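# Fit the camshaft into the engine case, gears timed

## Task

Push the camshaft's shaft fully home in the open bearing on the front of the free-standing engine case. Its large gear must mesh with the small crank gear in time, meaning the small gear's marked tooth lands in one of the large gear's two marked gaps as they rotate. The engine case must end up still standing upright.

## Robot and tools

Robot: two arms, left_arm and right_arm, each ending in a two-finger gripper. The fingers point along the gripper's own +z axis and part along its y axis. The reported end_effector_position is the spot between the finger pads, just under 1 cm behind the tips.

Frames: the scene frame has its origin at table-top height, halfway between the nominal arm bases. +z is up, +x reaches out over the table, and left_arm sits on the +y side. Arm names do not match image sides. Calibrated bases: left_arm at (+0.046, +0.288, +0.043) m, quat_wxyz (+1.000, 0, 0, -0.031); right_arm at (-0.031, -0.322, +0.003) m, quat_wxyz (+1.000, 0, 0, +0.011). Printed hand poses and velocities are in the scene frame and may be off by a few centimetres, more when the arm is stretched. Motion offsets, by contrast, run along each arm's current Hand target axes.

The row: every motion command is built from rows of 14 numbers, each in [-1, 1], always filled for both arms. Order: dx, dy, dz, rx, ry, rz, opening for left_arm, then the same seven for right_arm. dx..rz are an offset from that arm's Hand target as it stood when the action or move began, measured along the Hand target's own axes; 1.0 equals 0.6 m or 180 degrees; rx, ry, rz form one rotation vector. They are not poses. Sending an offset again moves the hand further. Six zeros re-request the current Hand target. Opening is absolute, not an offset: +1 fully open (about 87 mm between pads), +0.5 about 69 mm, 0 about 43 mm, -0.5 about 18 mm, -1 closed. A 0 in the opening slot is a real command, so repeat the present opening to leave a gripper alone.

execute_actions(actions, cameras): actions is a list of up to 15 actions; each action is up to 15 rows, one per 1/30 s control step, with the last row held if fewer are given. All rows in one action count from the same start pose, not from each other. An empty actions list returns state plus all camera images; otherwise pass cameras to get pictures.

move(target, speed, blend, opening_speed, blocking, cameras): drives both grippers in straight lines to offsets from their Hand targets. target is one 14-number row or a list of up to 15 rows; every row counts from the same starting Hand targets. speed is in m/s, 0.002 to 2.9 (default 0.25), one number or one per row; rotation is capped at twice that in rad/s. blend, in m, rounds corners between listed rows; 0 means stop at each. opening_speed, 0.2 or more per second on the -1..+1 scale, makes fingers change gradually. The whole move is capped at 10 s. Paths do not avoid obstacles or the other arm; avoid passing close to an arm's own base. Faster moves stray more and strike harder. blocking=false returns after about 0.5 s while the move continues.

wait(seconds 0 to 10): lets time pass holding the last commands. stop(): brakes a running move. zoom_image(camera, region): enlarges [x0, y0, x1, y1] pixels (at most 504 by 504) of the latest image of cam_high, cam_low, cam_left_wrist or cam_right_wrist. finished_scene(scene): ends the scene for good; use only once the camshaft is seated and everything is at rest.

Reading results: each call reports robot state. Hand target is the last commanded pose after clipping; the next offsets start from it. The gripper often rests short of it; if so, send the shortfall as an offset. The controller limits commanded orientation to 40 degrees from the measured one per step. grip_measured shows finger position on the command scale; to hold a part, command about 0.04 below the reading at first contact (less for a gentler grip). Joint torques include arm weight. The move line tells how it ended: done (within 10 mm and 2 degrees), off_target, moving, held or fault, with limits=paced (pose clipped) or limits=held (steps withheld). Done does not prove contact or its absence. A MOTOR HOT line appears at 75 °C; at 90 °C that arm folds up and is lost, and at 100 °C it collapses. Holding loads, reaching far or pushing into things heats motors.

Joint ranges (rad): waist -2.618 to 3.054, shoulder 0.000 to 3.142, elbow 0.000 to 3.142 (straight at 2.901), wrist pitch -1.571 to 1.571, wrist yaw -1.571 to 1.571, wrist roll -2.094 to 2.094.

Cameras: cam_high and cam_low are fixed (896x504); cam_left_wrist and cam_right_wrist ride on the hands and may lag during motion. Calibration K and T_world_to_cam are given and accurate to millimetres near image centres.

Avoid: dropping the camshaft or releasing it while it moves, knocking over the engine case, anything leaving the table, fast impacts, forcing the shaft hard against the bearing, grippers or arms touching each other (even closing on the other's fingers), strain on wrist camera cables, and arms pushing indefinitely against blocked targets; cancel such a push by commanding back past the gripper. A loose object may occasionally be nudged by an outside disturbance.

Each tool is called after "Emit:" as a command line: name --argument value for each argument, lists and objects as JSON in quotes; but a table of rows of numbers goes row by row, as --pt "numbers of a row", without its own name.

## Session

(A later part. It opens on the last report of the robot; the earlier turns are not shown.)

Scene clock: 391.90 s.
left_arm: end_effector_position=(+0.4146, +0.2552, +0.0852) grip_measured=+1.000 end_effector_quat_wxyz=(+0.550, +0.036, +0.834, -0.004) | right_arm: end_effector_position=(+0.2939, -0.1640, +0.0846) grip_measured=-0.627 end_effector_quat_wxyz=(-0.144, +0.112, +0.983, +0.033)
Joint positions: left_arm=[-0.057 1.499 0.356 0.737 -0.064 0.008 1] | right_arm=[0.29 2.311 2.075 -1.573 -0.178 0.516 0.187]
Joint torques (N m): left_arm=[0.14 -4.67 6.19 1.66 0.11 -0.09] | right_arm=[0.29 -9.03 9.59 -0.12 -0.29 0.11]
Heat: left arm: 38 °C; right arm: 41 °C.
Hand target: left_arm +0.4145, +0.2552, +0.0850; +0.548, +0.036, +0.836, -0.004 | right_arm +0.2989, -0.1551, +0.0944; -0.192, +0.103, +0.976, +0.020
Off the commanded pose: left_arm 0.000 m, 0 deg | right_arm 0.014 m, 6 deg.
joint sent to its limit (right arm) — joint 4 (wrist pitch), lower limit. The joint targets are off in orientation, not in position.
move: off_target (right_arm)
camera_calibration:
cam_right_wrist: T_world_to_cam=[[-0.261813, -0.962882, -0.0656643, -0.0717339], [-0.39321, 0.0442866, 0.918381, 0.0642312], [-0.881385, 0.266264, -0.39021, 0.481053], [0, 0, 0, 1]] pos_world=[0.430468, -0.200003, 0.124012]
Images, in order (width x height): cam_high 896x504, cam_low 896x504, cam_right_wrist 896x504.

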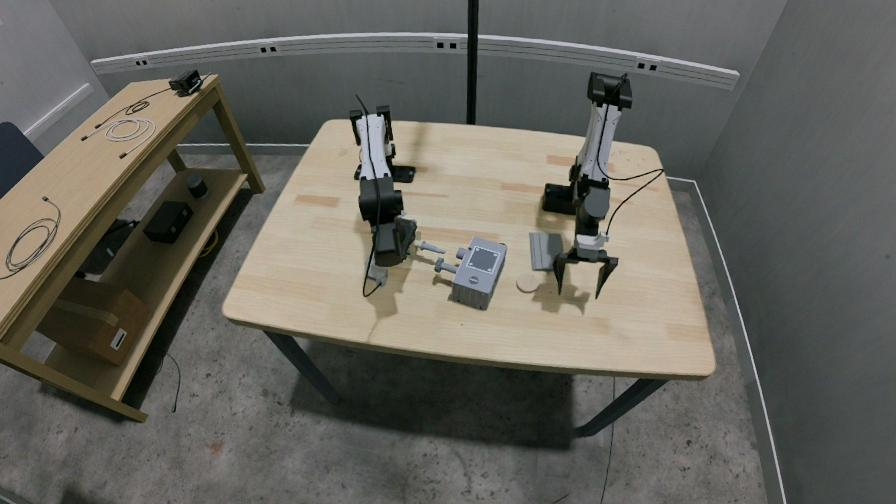

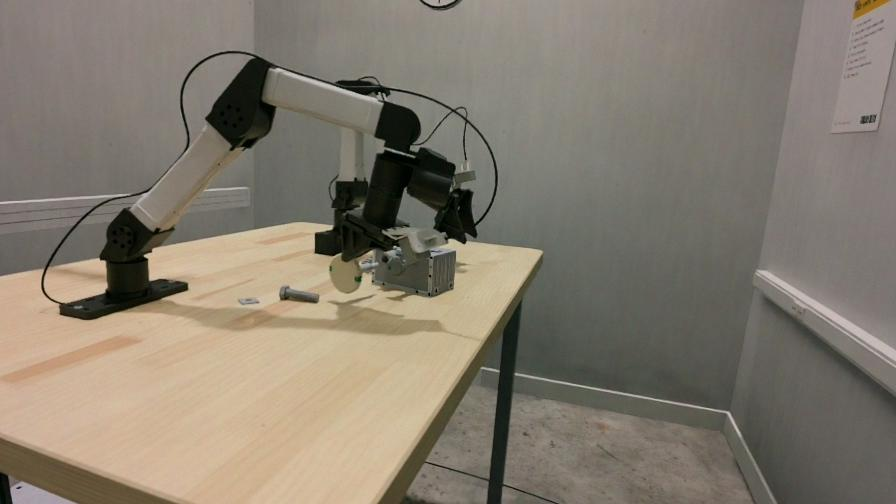

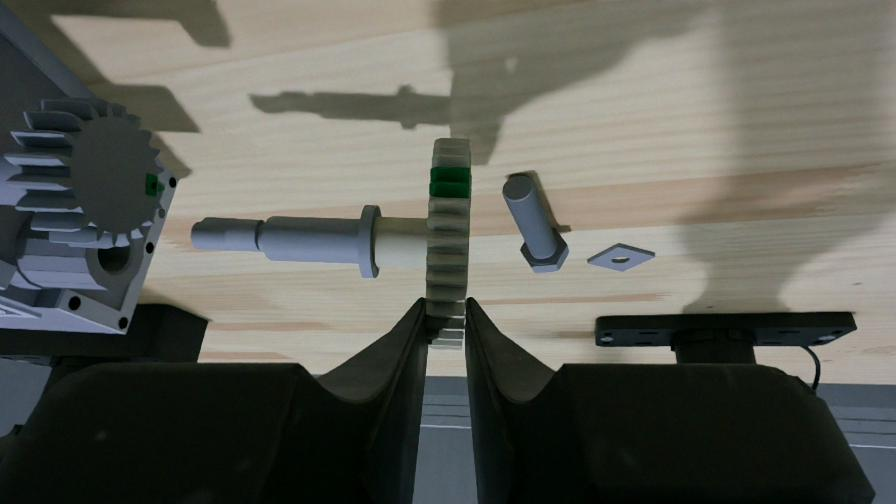

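Emit:
zoom_image --camera "cam_right_wrist" --region '[380, 120, 520, 360]'

Emit:
zoom_image --camera "cam_right_wrist" --region '[0, 80, 190, 260]'

Emit:
zoom_image --camera "cam_low" --region '[320, 240, 420, 300]'

Scaled by 2.100 from the camera's 896x504 image, which has a finer 1280x720 frame.

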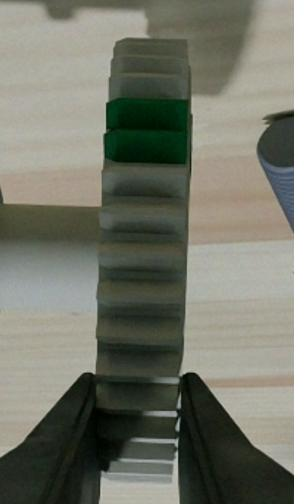

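Scaled by 2.653 from the camera's 896x504 image, which has a finer 1280x720 frame.

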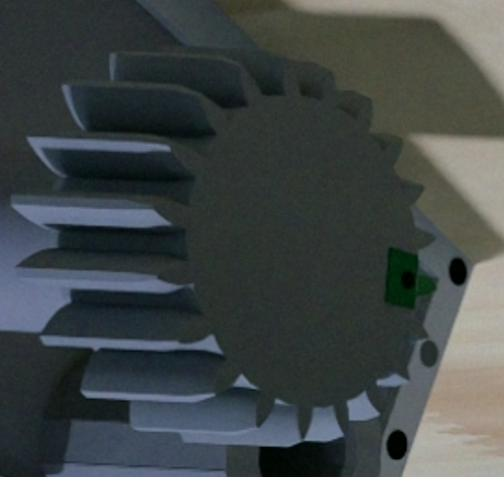

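Scaled by 5.040 from the camera's 896x504 image, which has a finer 1280x720 frame.

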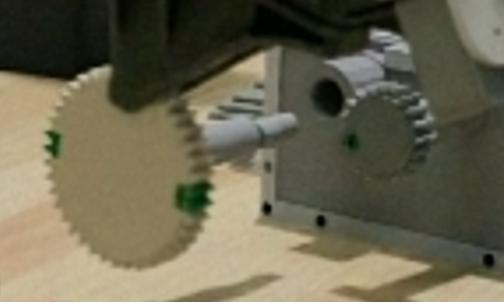

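Emit:
zoom_image --camera "cam_high" --region '[400, 220, 520, 310]'

Scaled by 4.200 from the camera's 896x504 image, which has a finer 1280x720 frame.

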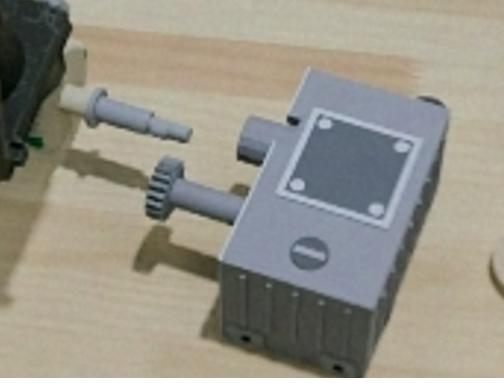

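Emit:
move --target '[0,0,0,0,0,0,1,0.005,0.0335,-0.0125,0,0,0,-0.85]' --speed 0.08 --cameras '["cam_high","cam_low","cam_right_wrist"]'

Emit:
zoom_image --camera "cam_low" --region '[320, 220, 440, 300]'

Emit:
zoom_image --camera "cam_high" --region '[400, 220, 520, 310]'

Emit:
zoom_image --camera "cam_right_wrist" --region '[0, 60, 400, 360]'

Scene clock: 471.70 s.
left_arm: end_effector_position=(+0.4146, +0.2552, +0.0852) grip_measured=+1.000 end_effector_quat_wxyz=(+0.550, +0.036, +0.834, -0.004) | right_arm: end_effector_position=(+0.2996, -0.1444, +0.0948) grip_measured=-0.627 end_effector_quat_wxyz=(-0.124, +0.116, +0.984, +0.047)
Joint positions: left_arm=[-0.057 1.499 0.356 0.737 -0.064 0.008 1] | right_arm=[0.324 2.311 2.13 -1.573 -0.194 0.561 0.187]
Joint torques (N m): left_arm=[0.16 -4.59 6.08 1.64 0.15 -0.07] | right_arm=[0.28 -8.57 9.47 0 -0.31 0.1]
Motor temperatures (°C): left_arm=[22 32 32 38 23 22 23] | right_arm=[23 43 46 28 23 24 25]
Heat: left arm: 38 °C; right arm: 46 °C.
Hand target: left_arm +0.4145, +0.2552, +0.0850; +0.548, +0.036, +0.836, -0.004 | right_arm +0.3031, -0.1354, +0.1024; -0.192, +0.103, +0.976, +0.020
Off the commanded pose: left_arm 0.000 m, 0 deg | right_arm 0.012 m, 9 deg.
joint sent to its limit (right arm) — joint 4 (wrist pitch), lower limit. The joint targets are off in orientation, not in position.
move: off_target (right_arm)
camera_calibration:
cam_right_wrist: T_world_to_cam=[[-0.27044, -0.957788, -0.0974869, -0.0442751], [-0.431593, 0.0300998, 0.901566, 0.0673111], [-0.860575, 0.285894, -0.421515, 0.48438], [0, 0, 0, 1]] pos_world=[0.433922, -0.182914, 0.139172]
Images, in order (width x height): cam_high 896x504, cam_low 896x504, cam_right_wrist 896x504.

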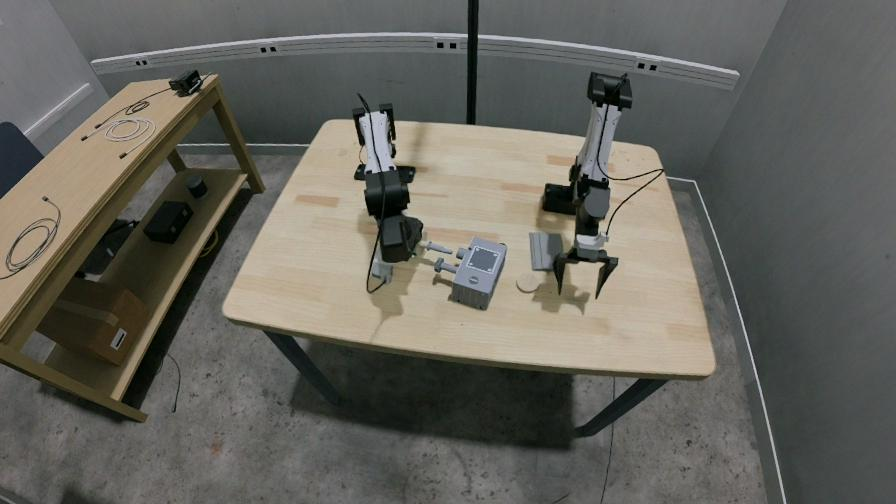

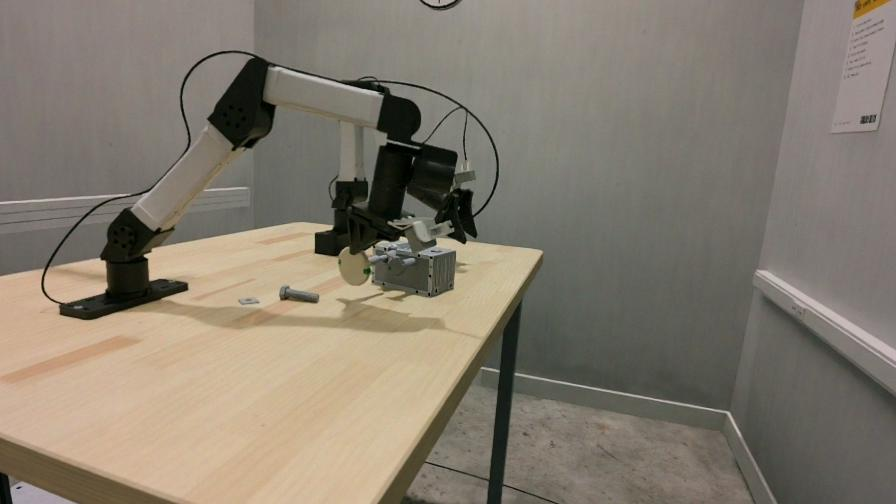

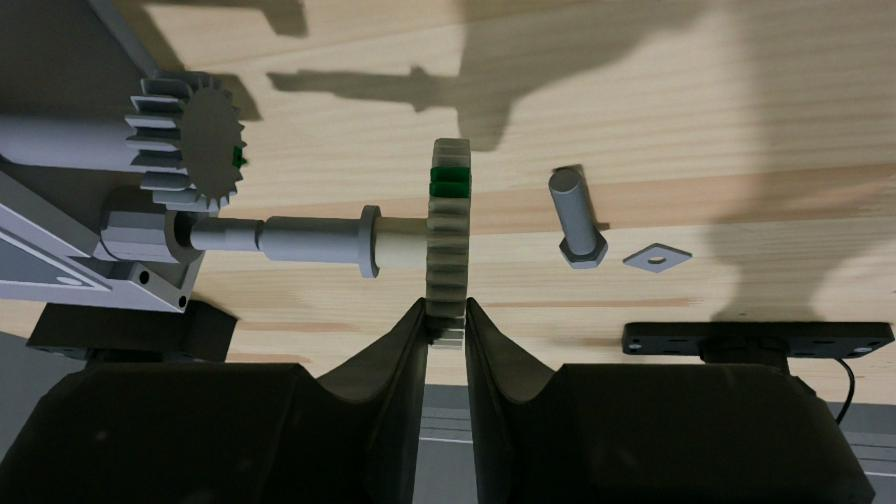

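Scaled by 4.200 from the camera's 896x504 image, which has a finer 1280x720 frame.

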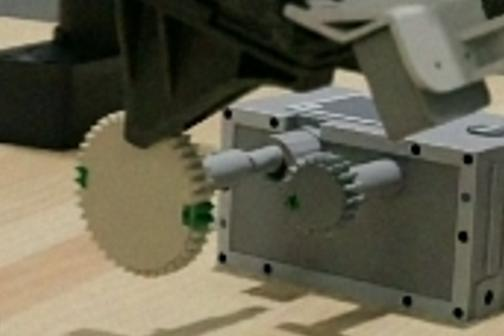

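Scaled by 4.200 from the camera's 896x504 image, which has a finer 1280x720 frame.

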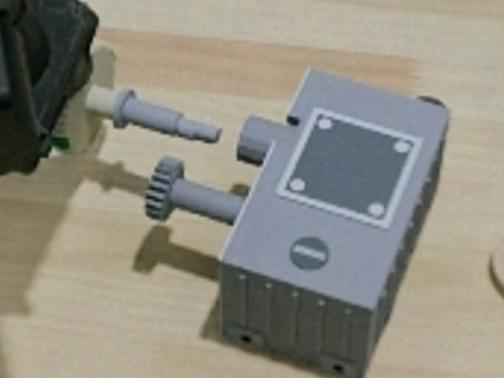

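Scaled by 1.260 from the camera's 896x504 image, which has a finer 1280x720 frame.

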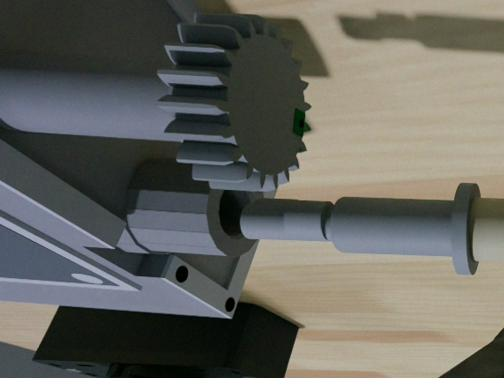

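Emit:
move --target '[0,0,0,0,0,0,1,0.0092,0,-0.0057,0,-0.0794,0,-0.85]' --speed 0.05 --cameras '["cam_high","cam_low","cam_right_wrist"]'

Emit:
zoom_image --camera "cam_low" --region '[320, 220, 440, 300]'

Emit:
zoom_image --camera "cam_high" --region '[400, 220, 490, 290]'

Emit:
zoom_image --camera "cam_right_wrist" --region '[0, 60, 400, 360]'

Scene clock: 527.00 s.
left_arm: end_effector_position=(+0.4146, +0.2552, +0.0852) grip_measured=+1.000 end_effector_quat_wxyz=(+0.550, +0.036, +0.834, -0.004) | right_arm: end_effector_position=(+0.2947, -0.1383, +0.0897) grip_measured=-0.627 end_effector_quat_wxyz=(-0.100, +0.105, +0.989, -0.007)
Joint positions: left_arm=[-0.057 1.499 0.356 0.737 -0.064 0.008 1] | right_arm=[0.389 2.311 2.13 -1.571 -0.087 0.613 0.187]
Joint torques (N m): left_arm=[0.13 -4.52 6.06 1.59 0.14 -0.07] | right_arm=[0.28 -12.62 7.13 0.2 0.1 0.1]
Heat: left arm: 38 °C; right arm: 47 °C.
Hand target: left_arm +0.4145, +0.2552, +0.0850; +0.548, +0.036, +0.836, -0.004 | right_arm +0.2995, -0.1346, +0.1076; -0.069, +0.105, +0.992, +0.007
Off the commanded pose: left_arm 0.000 m, 0 deg | right_arm 0.019 m, 4 deg.
move: off_target (right_arm)
camera_calibration:
cam_right_wrist: T_world_to_cam=[[-0.236426, -0.971648, -0.00177162, -0.0608845], [-0.467355, 0.11212, 0.876931, 0.093766], [-0.85187, 0.208157, -0.480613, 0.468242], [0, 0, 0, 1]] pos_world=[0.428308, -0.167139, 0.142709]
Images, in order (width x height): cam_high 896x504, cam_low 896x504, cam_right_wrist 896x504.

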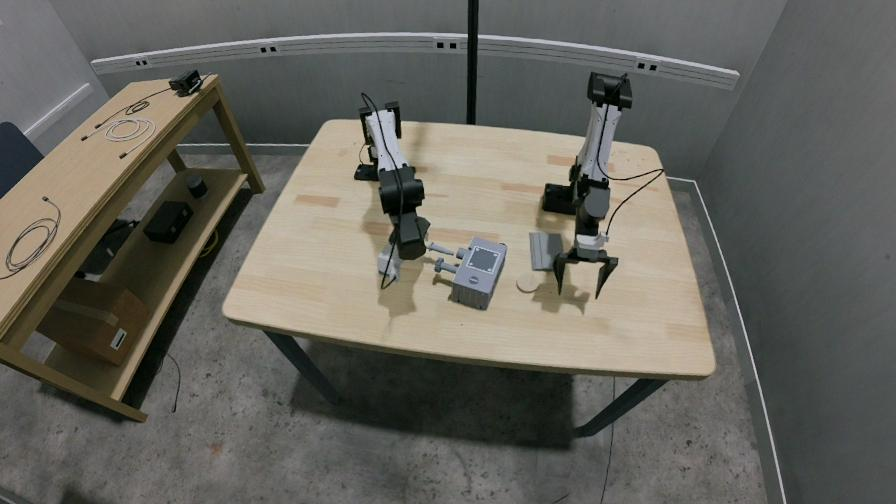

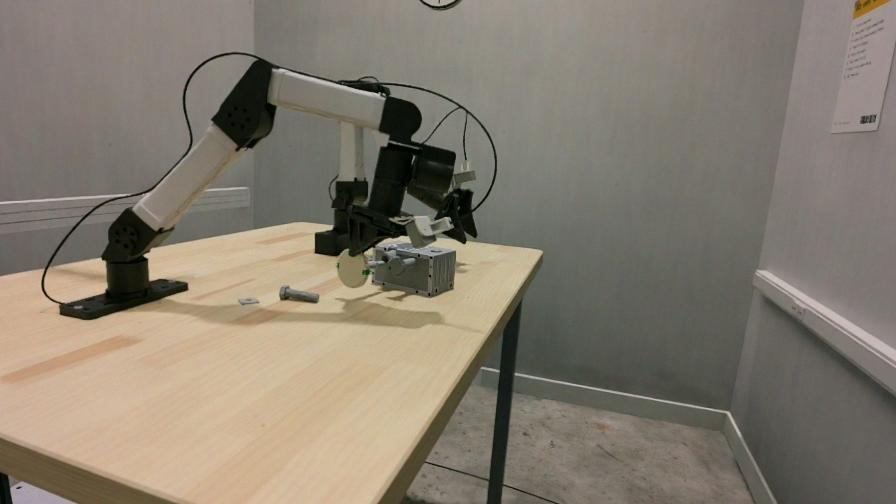

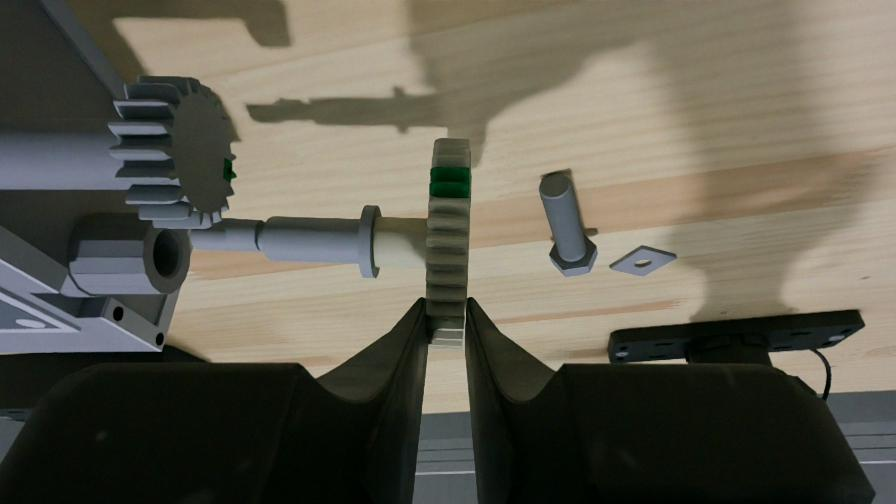

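Scaled by 4.200 from the camera's 896x504 image, which has a finer 1280x720 frame.

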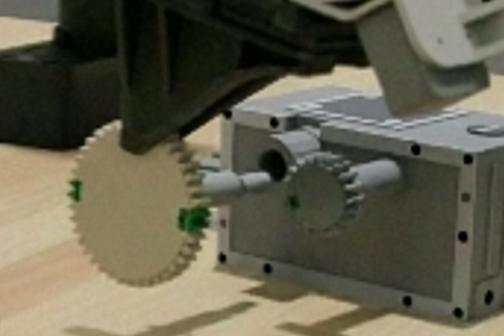

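Scaled by 5.600 from the camera's 896x504 image, which has a finer 1280x720 frame.

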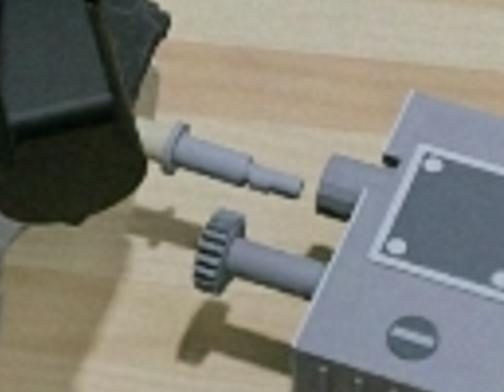

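Scaled by 1.260 from the camera's 896x504 image, which has a finer 1280x720 frame.

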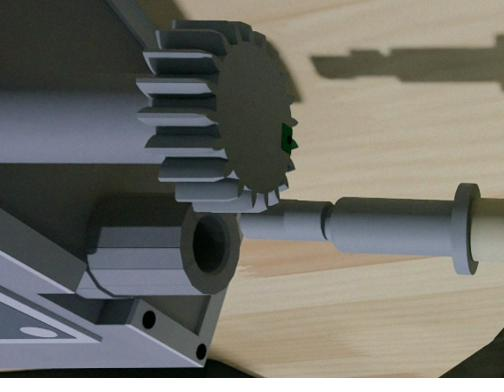

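Emit:
move --target '[0,0,0,0,0,0,1,-0.0043,-0.0018,-0.0208,0,0,0,-0.85]' --speed 0.05 --cameras '["cam_high","cam_low","cam_right_wrist"]'

Emit:
zoom_image --camera "cam_high" --region '[400, 220, 490, 290]'

Emit:
zoom_image --camera "cam_right_wrist" --region '[0, 60, 400, 360]'

Scene clock: 547.33 s.
left_arm: end_effector_position=(+0.4146, +0.2552, +0.0852) grip_measured=+1.000 end_effector_quat_wxyz=(+0.550, +0.036, +0.834, -0.004) | right_arm: end_effector_position=(+0.2964, -0.1377, +0.0945) grip_measured=-0.627 end_effector_quat_wxyz=(-0.092, +0.105, +0.990, -0.003)
Joint positions: left_arm=[-0.057 1.499 0.356 0.737 -0.064 0.008 1] | right_arm=[0.389 2.301 2.137 -1.571 -0.086 0.613 0.187]
Joint torques (N m): left_arm=[0.18 -4.52 6.04 1.67 0.13 -0.09] | right_arm=[-0.4 -12.7 9.46 0.02 0.1 0.05]
Motor temperatures (°C): left_arm=[22 32 32 38 22 22 23] | right_arm=[23 50 45 27 23 24 25]
Heat: left arm: 38 °C; right arm: 50 °C.
Hand target: left_arm +0.4145, +0.2552, +0.0850; +0.548, +0.036, +0.836, -0.004 | right_arm +0.3034, -0.1365, +0.1196; -0.069, +0.105, +0.992, +0.007
Off the commanded pose: left_arm 0.000 m, 0 deg | right_arm 0.026 m, 3 deg.
joint sent to its limit (right arm) — joint 4 (wrist pitch), lower limit. The joint targets still meet the commanded pose.
move: off_target (right_arm)
camera_calibration:
cam_right_wrist: T_world_to_cam=[[-0.236253, -0.971621, -0.0117389, -0.0589807], [-0.481205, 0.106494, 0.870115, 0.0941731], [-0.844172, 0.211216, -0.492708, 0.471126], [0, 0, 0, 1]] pos_world=[0.429094, -0.166845, 0.149494]
Images, in order (width x height): cam_high 896x504, cam_low 896x504, cam_right_wrist 896x504.

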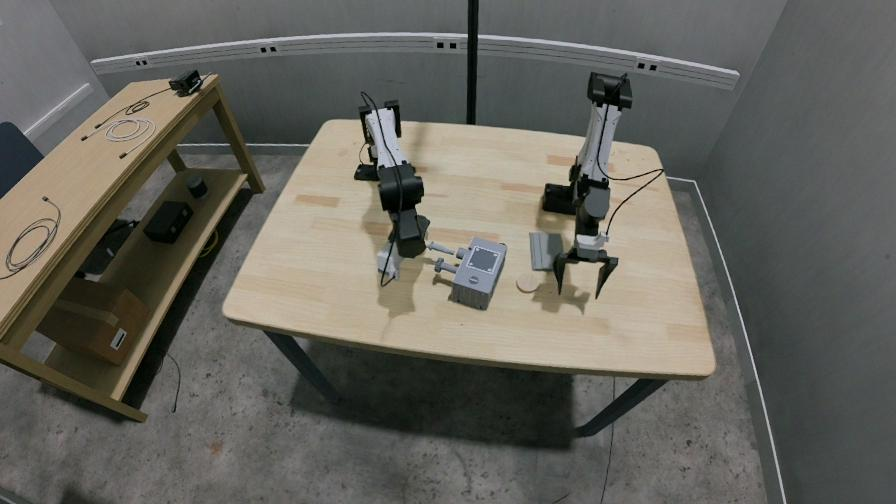

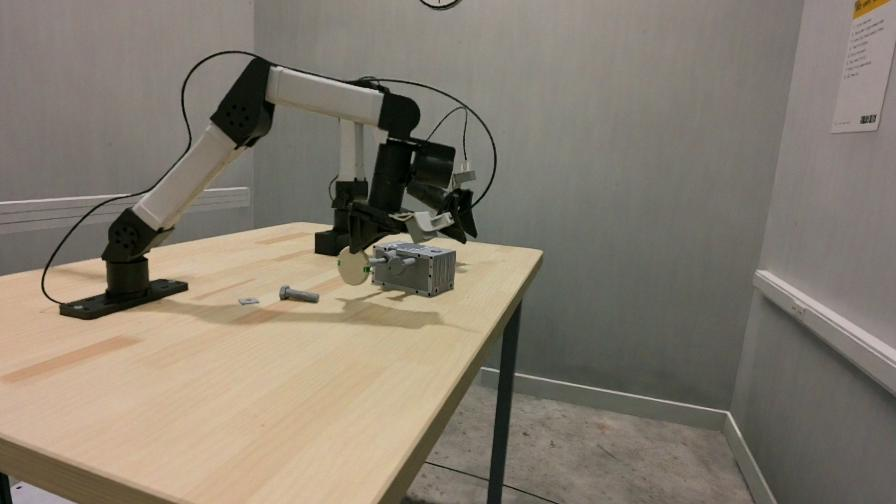

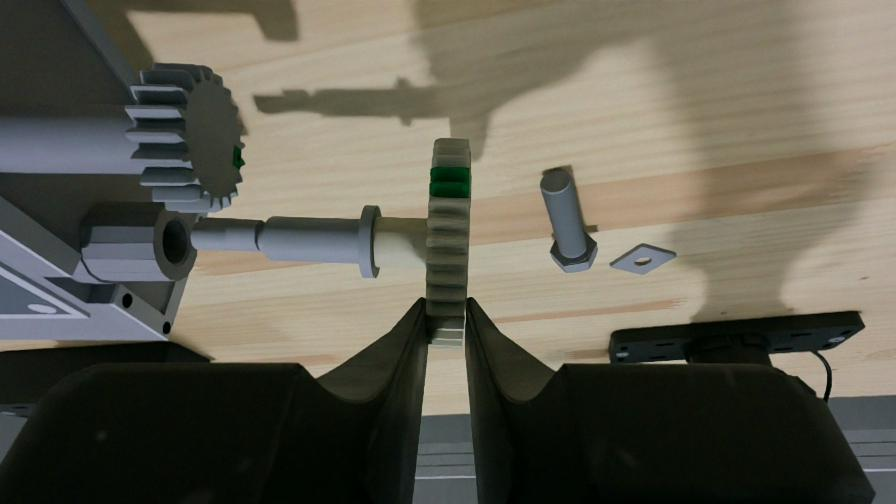

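Scaled by 5.600 from the camera's 896x504 image, which has a finer 1280x720 frame.

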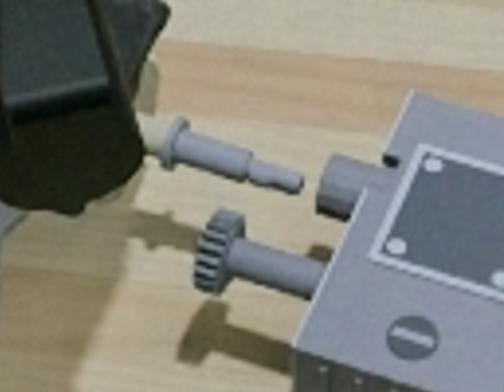

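Scaled by 1.260 from the camera's 896x504 image, which has a finer 1280x720 frame.

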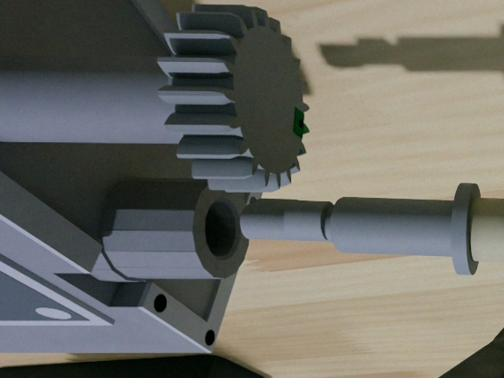

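Emit:
move --target '[0,0,0,0,0,0,1,0.0016,0,-0.0115,0,0,0,-0.85]' --speed 0.05 --cameras '["cam_high","cam_right_wrist"]'

Emit:
zoom_image --camera "cam_high" --region '[400, 220, 490, 290]'

Emit:
zoom_image --camera "cam_right_wrist" --region '[0, 60, 400, 360]'

Scene clock: 561.83 s.
left_arm: end_effector_position=(+0.4146, +0.2552, +0.0852) grip_measured=+1.000 end_effector_quat_wxyz=(+0.550, +0.036, +0.834, -0.004) | right_arm: end_effector_position=(+0.2967, -0.1376, +0.1013) grip_measured=-0.627 end_effector_quat_wxyz=(-0.084, +0.104, +0.991, +0.002)
Joint positions: left_arm=[-0.057 1.499 0.356 0.737 -0.064 0.008 1] | right_arm=[0.389 2.282 2.137 -1.571 -0.086 0.613 0.187]
Joint torques (N m): left_arm=[0.14 -4.44 6.02 1.64 0.14 -0.05] | right_arm=[-0.49 -12.62 9.48 0.06 0.08 0.07]
Heat: left arm: 38 °C; right arm: 51 °C.
Hand target: left_arm +0.4145, +0.2552, +0.0850; +0.548, +0.036, +0.836, -0.004 | right_arm +0.3034, -0.1365, +0.1266; -0.069, +0.105, +0.992, +0.007
Off the commanded pose: left_arm 0.000 m, 0 deg | right_arm 0.026 m, 2 deg.
joint sent to its limit (right arm) — joint 4 (wrist pitch), lower limit. The joint targets still meet the commanded pose.
move: off_target (right_arm)
camera_calibration:
cam_right_wrist: T_world_to_cam=[[-0.235975, -0.971479, -0.0233264, -0.0574852], [-0.496368, 0.0998632, 0.862349, 0.0928747], [-0.835425, 0.215072, -0.505776, 0.473943], [0, 0, 0, 1]] pos_world=[0.428478, -0.167052, 0.158277]
Images, in order (width x height): cam_high 896x504, cam_right_wrist 896x504.

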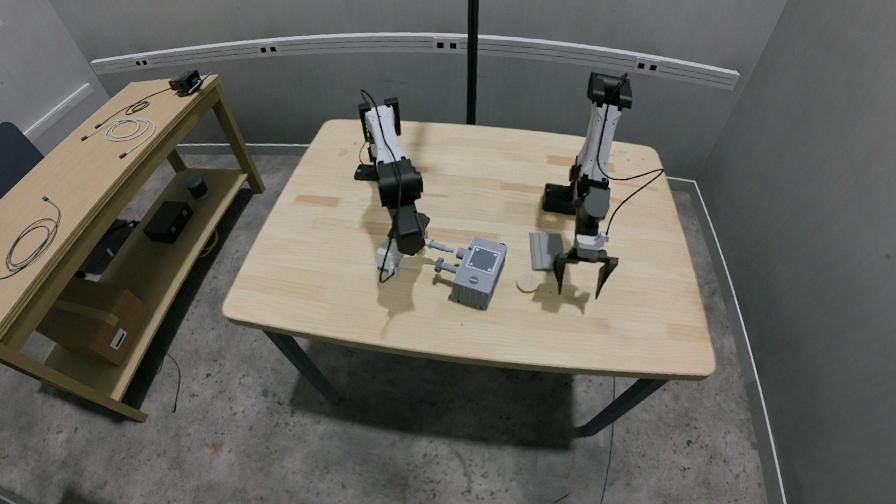

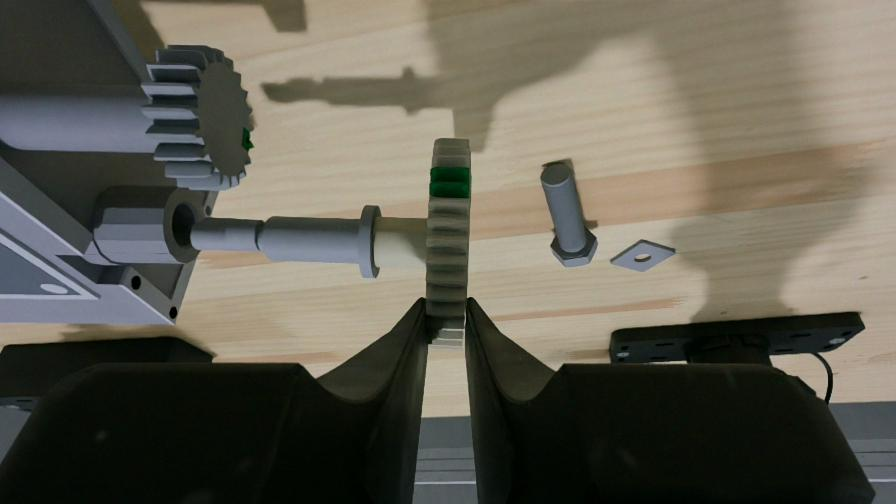

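Scaled by 5.600 from the camera's 896x504 image, which has a finer 1280x720 frame.

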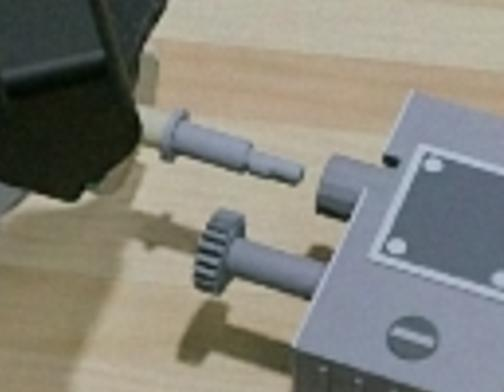

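Scaled by 1.260 from the camera's 896x504 image, which has a finer 1280x720 frame.

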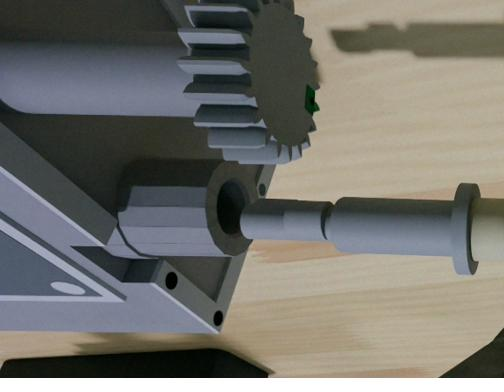

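Emit:
move --target '[0,0,0,0,0,0,1,0,0.013,0.006,0,0,0,-0.85]' --speed 0.04 --cameras '["cam_high","cam_right_wrist"]'

Emit:
zoom_image --camera "cam_high" --region '[400, 220, 490, 290]'

Emit:
zoom_image --camera "cam_right_wrist" --region '[0, 60, 400, 360]'

Scene clock: 576.77 s.
left_arm: end_effector_position=(+0.4146, +0.2552, +0.0852) grip_measured=+1.000 end_effector_quat_wxyz=(+0.550, +0.036, +0.834, -0.004) | right_arm: end_effector_position=(+0.3002, -0.1334, +0.1054) grip_measured=-0.627 end_effector_quat_wxyz=(-0.074, +0.106, +0.991, +0.007)
Joint positions: left_arm=[-0.057 1.499 0.356 0.737 -0.064 0.008 1] | right_arm=[0.394 2.282 2.16 -1.571 -0.086 0.624 0.187]
Joint torques (N m): left_arm=[0.1 -4.57 6.32 1.62 0.12 -0.11] | right_arm=[0.31 -10.86 9.58 0.11 0.06 0.12]
Heat: left arm: 38 °C; right arm: 52 °C.
Hand target: left_arm +0.4145, +0.2552, +0.0850; +0.548, +0.036, +0.836, -0.004 | right_arm +0.3045, -0.1287, +0.1231; -0.069, +0.105, +0.992, +0.007
Off the commanded pose: left_arm 0.000 m, 0 deg | right_arm 0.019 m, 1 deg.
joint sent to its limit (right arm) — joint 4 (wrist pitch), lower limit. The joint targets still meet the commanded pose.
move: off_target (right_arm)
camera_calibration:
cam_right_wrist: T_world_to_cam=[[-0.240385, -0.970037, -0.0352461, -0.0498251], [-0.513271, 0.096207, 0.852817, 0.0960968], [-0.823873, 0.223096, -0.521019, 0.477272], [0, 0, 0, 1]] pos_world=[0.430558, -0.164055, 0.164959]
Images, in order (width x height): cam_high 896x504, cam_right_wrist 896x504.

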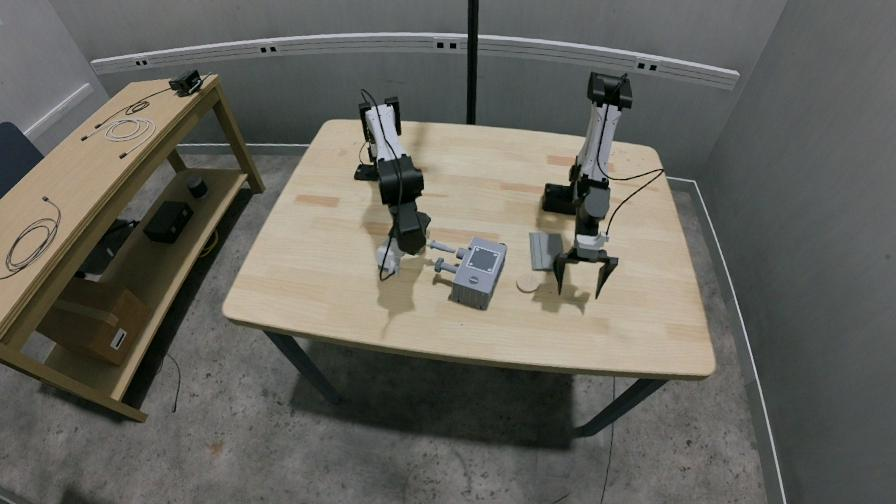

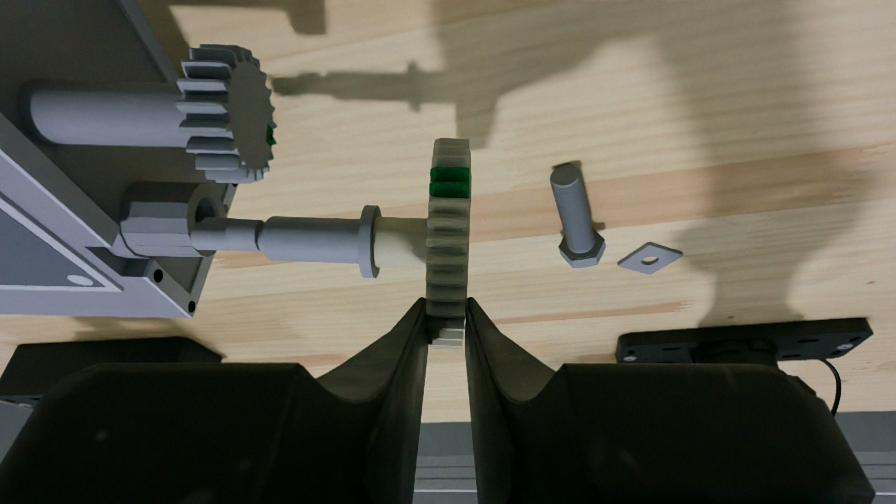

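Scaled by 5.600 from the camera's 896x504 image, which has a finer 1280x720 frame.

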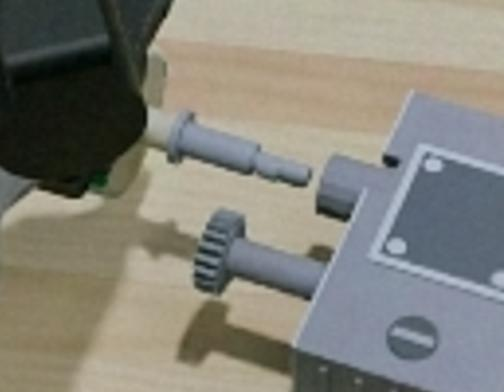

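Scaled by 1.260 from the camera's 896x504 image, which has a finer 1280x720 frame.

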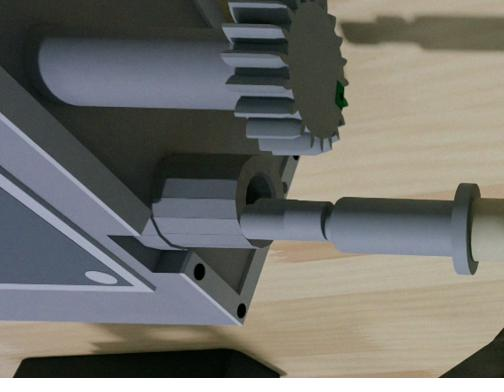

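Emit:
move --target '[0,0,0,0,0,0,1,-0.001,0,0.02,0,0,0,-0.85]' --speed 0.04 --cameras '["cam_high","cam_right_wrist"]'

Emit:
zoom_image --camera "cam_right_wrist" --region '[0, 60, 400, 360]'

Scene clock: 590.57 s.
left_arm: end_effector_position=(+0.4146, +0.2552, +0.0852) grip_measured=+1.000 end_effector_quat_wxyz=(+0.550, +0.036, +0.834, -0.004) | right_arm: end_effector_position=(+0.2996, -0.1326, +0.1035) grip_measured=-0.627 end_effector_quat_wxyz=(-0.077, +0.105, +0.991, +0.006)
Joint positions: left_arm=[-0.057 1.499 0.356 0.737 -0.064 0.008 1] | right_arm=[0.397 2.287 2.16 -1.571 -0.086 0.624 0.187]
Joint torques (N m): left_arm=[0.05 -4.59 6.17 1.65 0.16 -0.06] | right_arm=[0.34 -8.81 9.5 0.1 0.09 0.1]
Heat: left arm: 38 °C; right arm: 52 °C.
Hand target: left_arm +0.4145, +0.2552, +0.0850; +0.548, +0.036, +0.836, -0.004 | right_arm +0.3035, -0.1285, +0.1111; -0.069, +0.104, +0.992, +0.007
Off the commanded pose: left_arm 0.000 m, 0 deg | right_arm 0.009 m, 1 deg.
joint sent to its limit (right arm) — joint 4 (wrist pitch), lower limit. The joint targets still meet the commanded pose.
move: done
camera_calibration:
cam_right_wrist: T_world_to_cam=[[-0.238377, -0.970647, -0.0319651, -0.0501951], [-0.509345, 0.0969284, 0.855086, 0.0960587], [-0.826888, 0.220114, -0.517499, 0.475762], [0, 0, 0, 1]] pos_world=[0.430363, -0.162754, 0.162463]
Images, in order (width x height): cam_high 896x504, cam_right_wrist 896x504.

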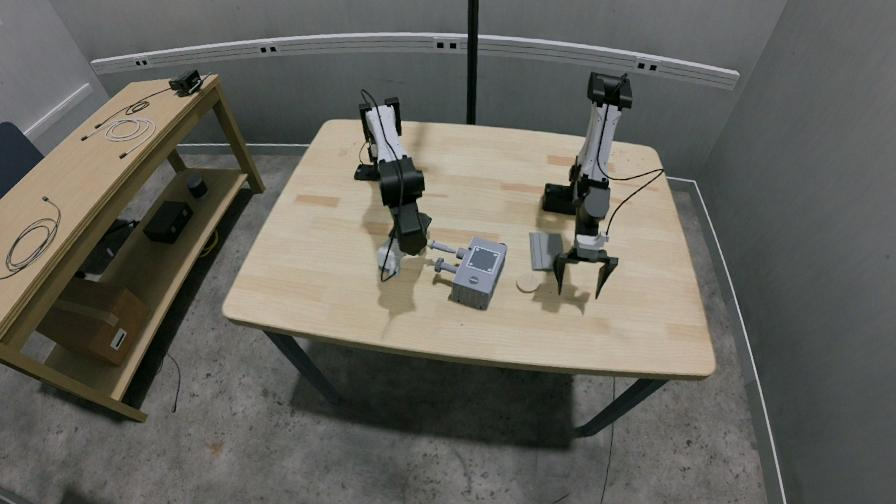

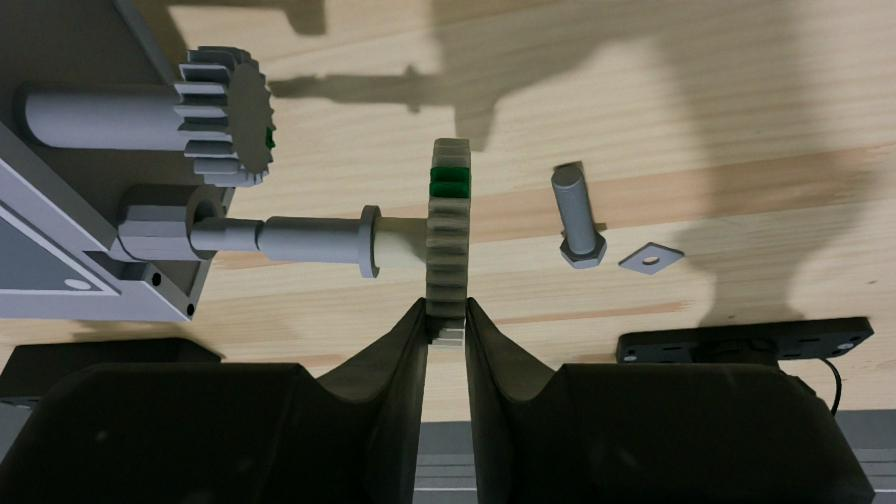

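Scaled by 1.260 from the camera's 896x504 image, which has a finer 1280x720 frame.

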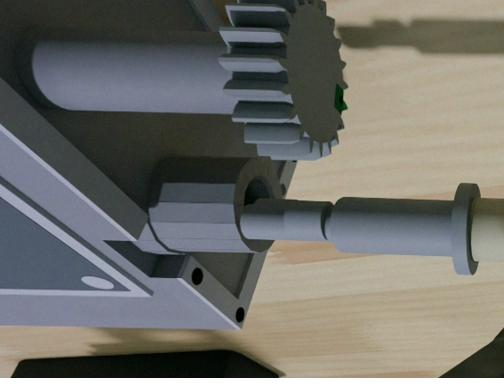

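Emit:
move --target '[0,0,0,0,0,0,1,-0.001,0,0.008,0,0,0,-0.85]' --speed 0.04 --cameras '["cam_high","cam_right_wrist"]'

Emit:
zoom_image --camera "cam_right_wrist" --region '[0, 60, 400, 360]'

Emit:
zoom_image --camera "cam_high" --region '[400, 220, 490, 290]'

Scene clock: 596.40 s.
left_arm: end_effector_position=(+0.4146, +0.2552, +0.0852) grip_measured=+1.000 end_effector_quat_wxyz=(+0.550, +0.036, +0.834, -0.004) | right_arm: end_effector_position=(+0.2995, -0.1326, +0.0994) grip_measured=-0.627 end_effector_quat_wxyz=(-0.082, +0.106, +0.991, +0.003)
Joint positions: left_arm=[-0.057 1.499 0.356 0.737 -0.064 0.008 1] | right_arm=[0.397 2.298 2.16 -1.571 -0.086 0.624 0.187]
Joint torques (N m): left_arm=[0.16 -4.64 6.19 1.63 0.12 -0.11] | right_arm=[0.38 -8.9 9.29 0.1 0.1 0.09]
Heat: left arm: 38 °C; right arm: 50 °C.
Hand target: left_arm +0.4145, +0.2552, +0.0850; +0.548, +0.036, +0.836, -0.004 | right_arm +0.3034, -0.1285, +0.1062; -0.069, +0.104, +0.992, +0.007
Off the commanded pose: left_arm 0.000 m, 0 deg | right_arm 0.009 m, 2 deg.
move: done
camera_calibration:
cam_right_wrist: T_world_to_cam=[[-0.238663, -0.97078, -0.0250361, -0.0510349], [-0.50039, 0.100842, 0.859907, 0.0969274], [-0.832256, 0.217756, -0.509836, 0.474074], [0, 0, 0, 1]] pos_world=[0.430872, -0.16255, 0.157074]
Images, in order (width x height): cam_high 896x504, cam_right_wrist 896x504.

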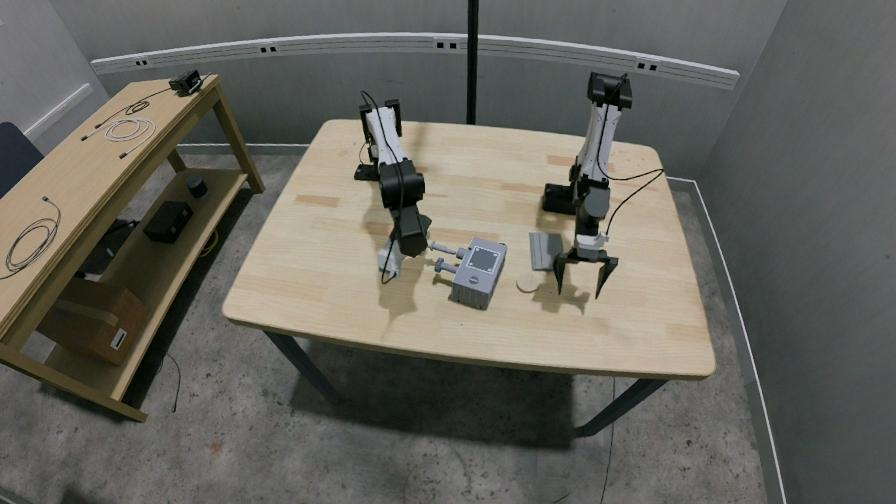

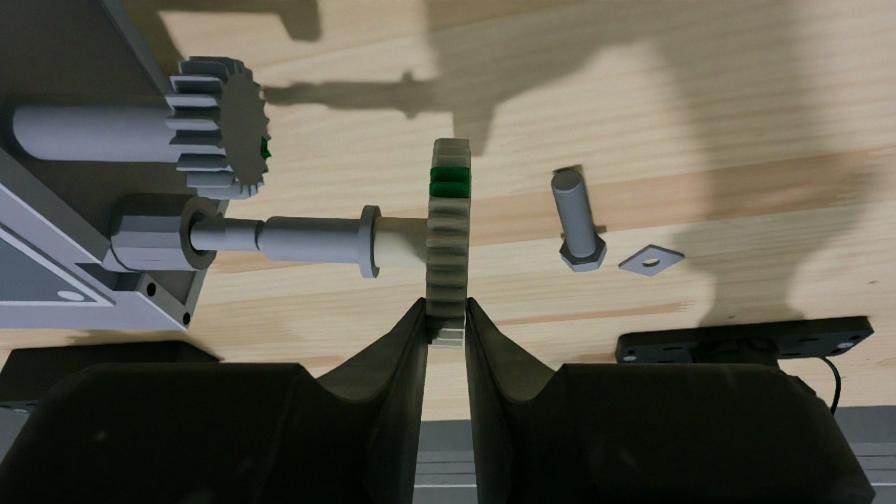

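Scaled by 1.260 from the camera's 896x504 image, which has a finer 1280x720 frame.

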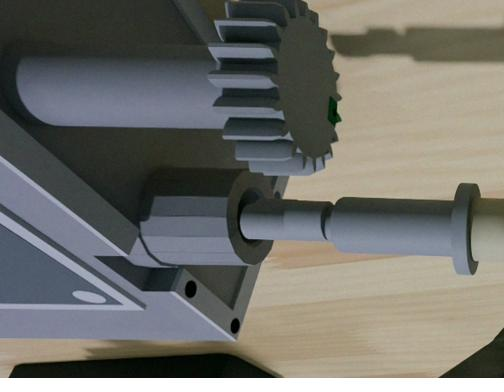

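Scaled by 5.600 from the camera's 896x504 image, which has a finer 1280x720 frame.

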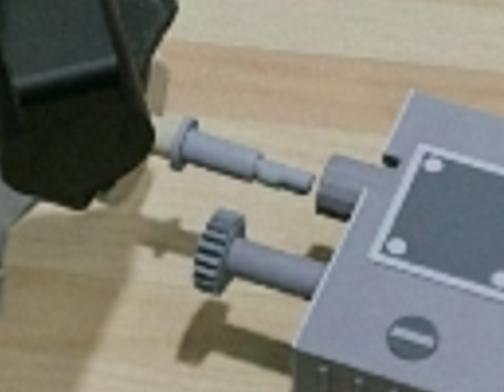

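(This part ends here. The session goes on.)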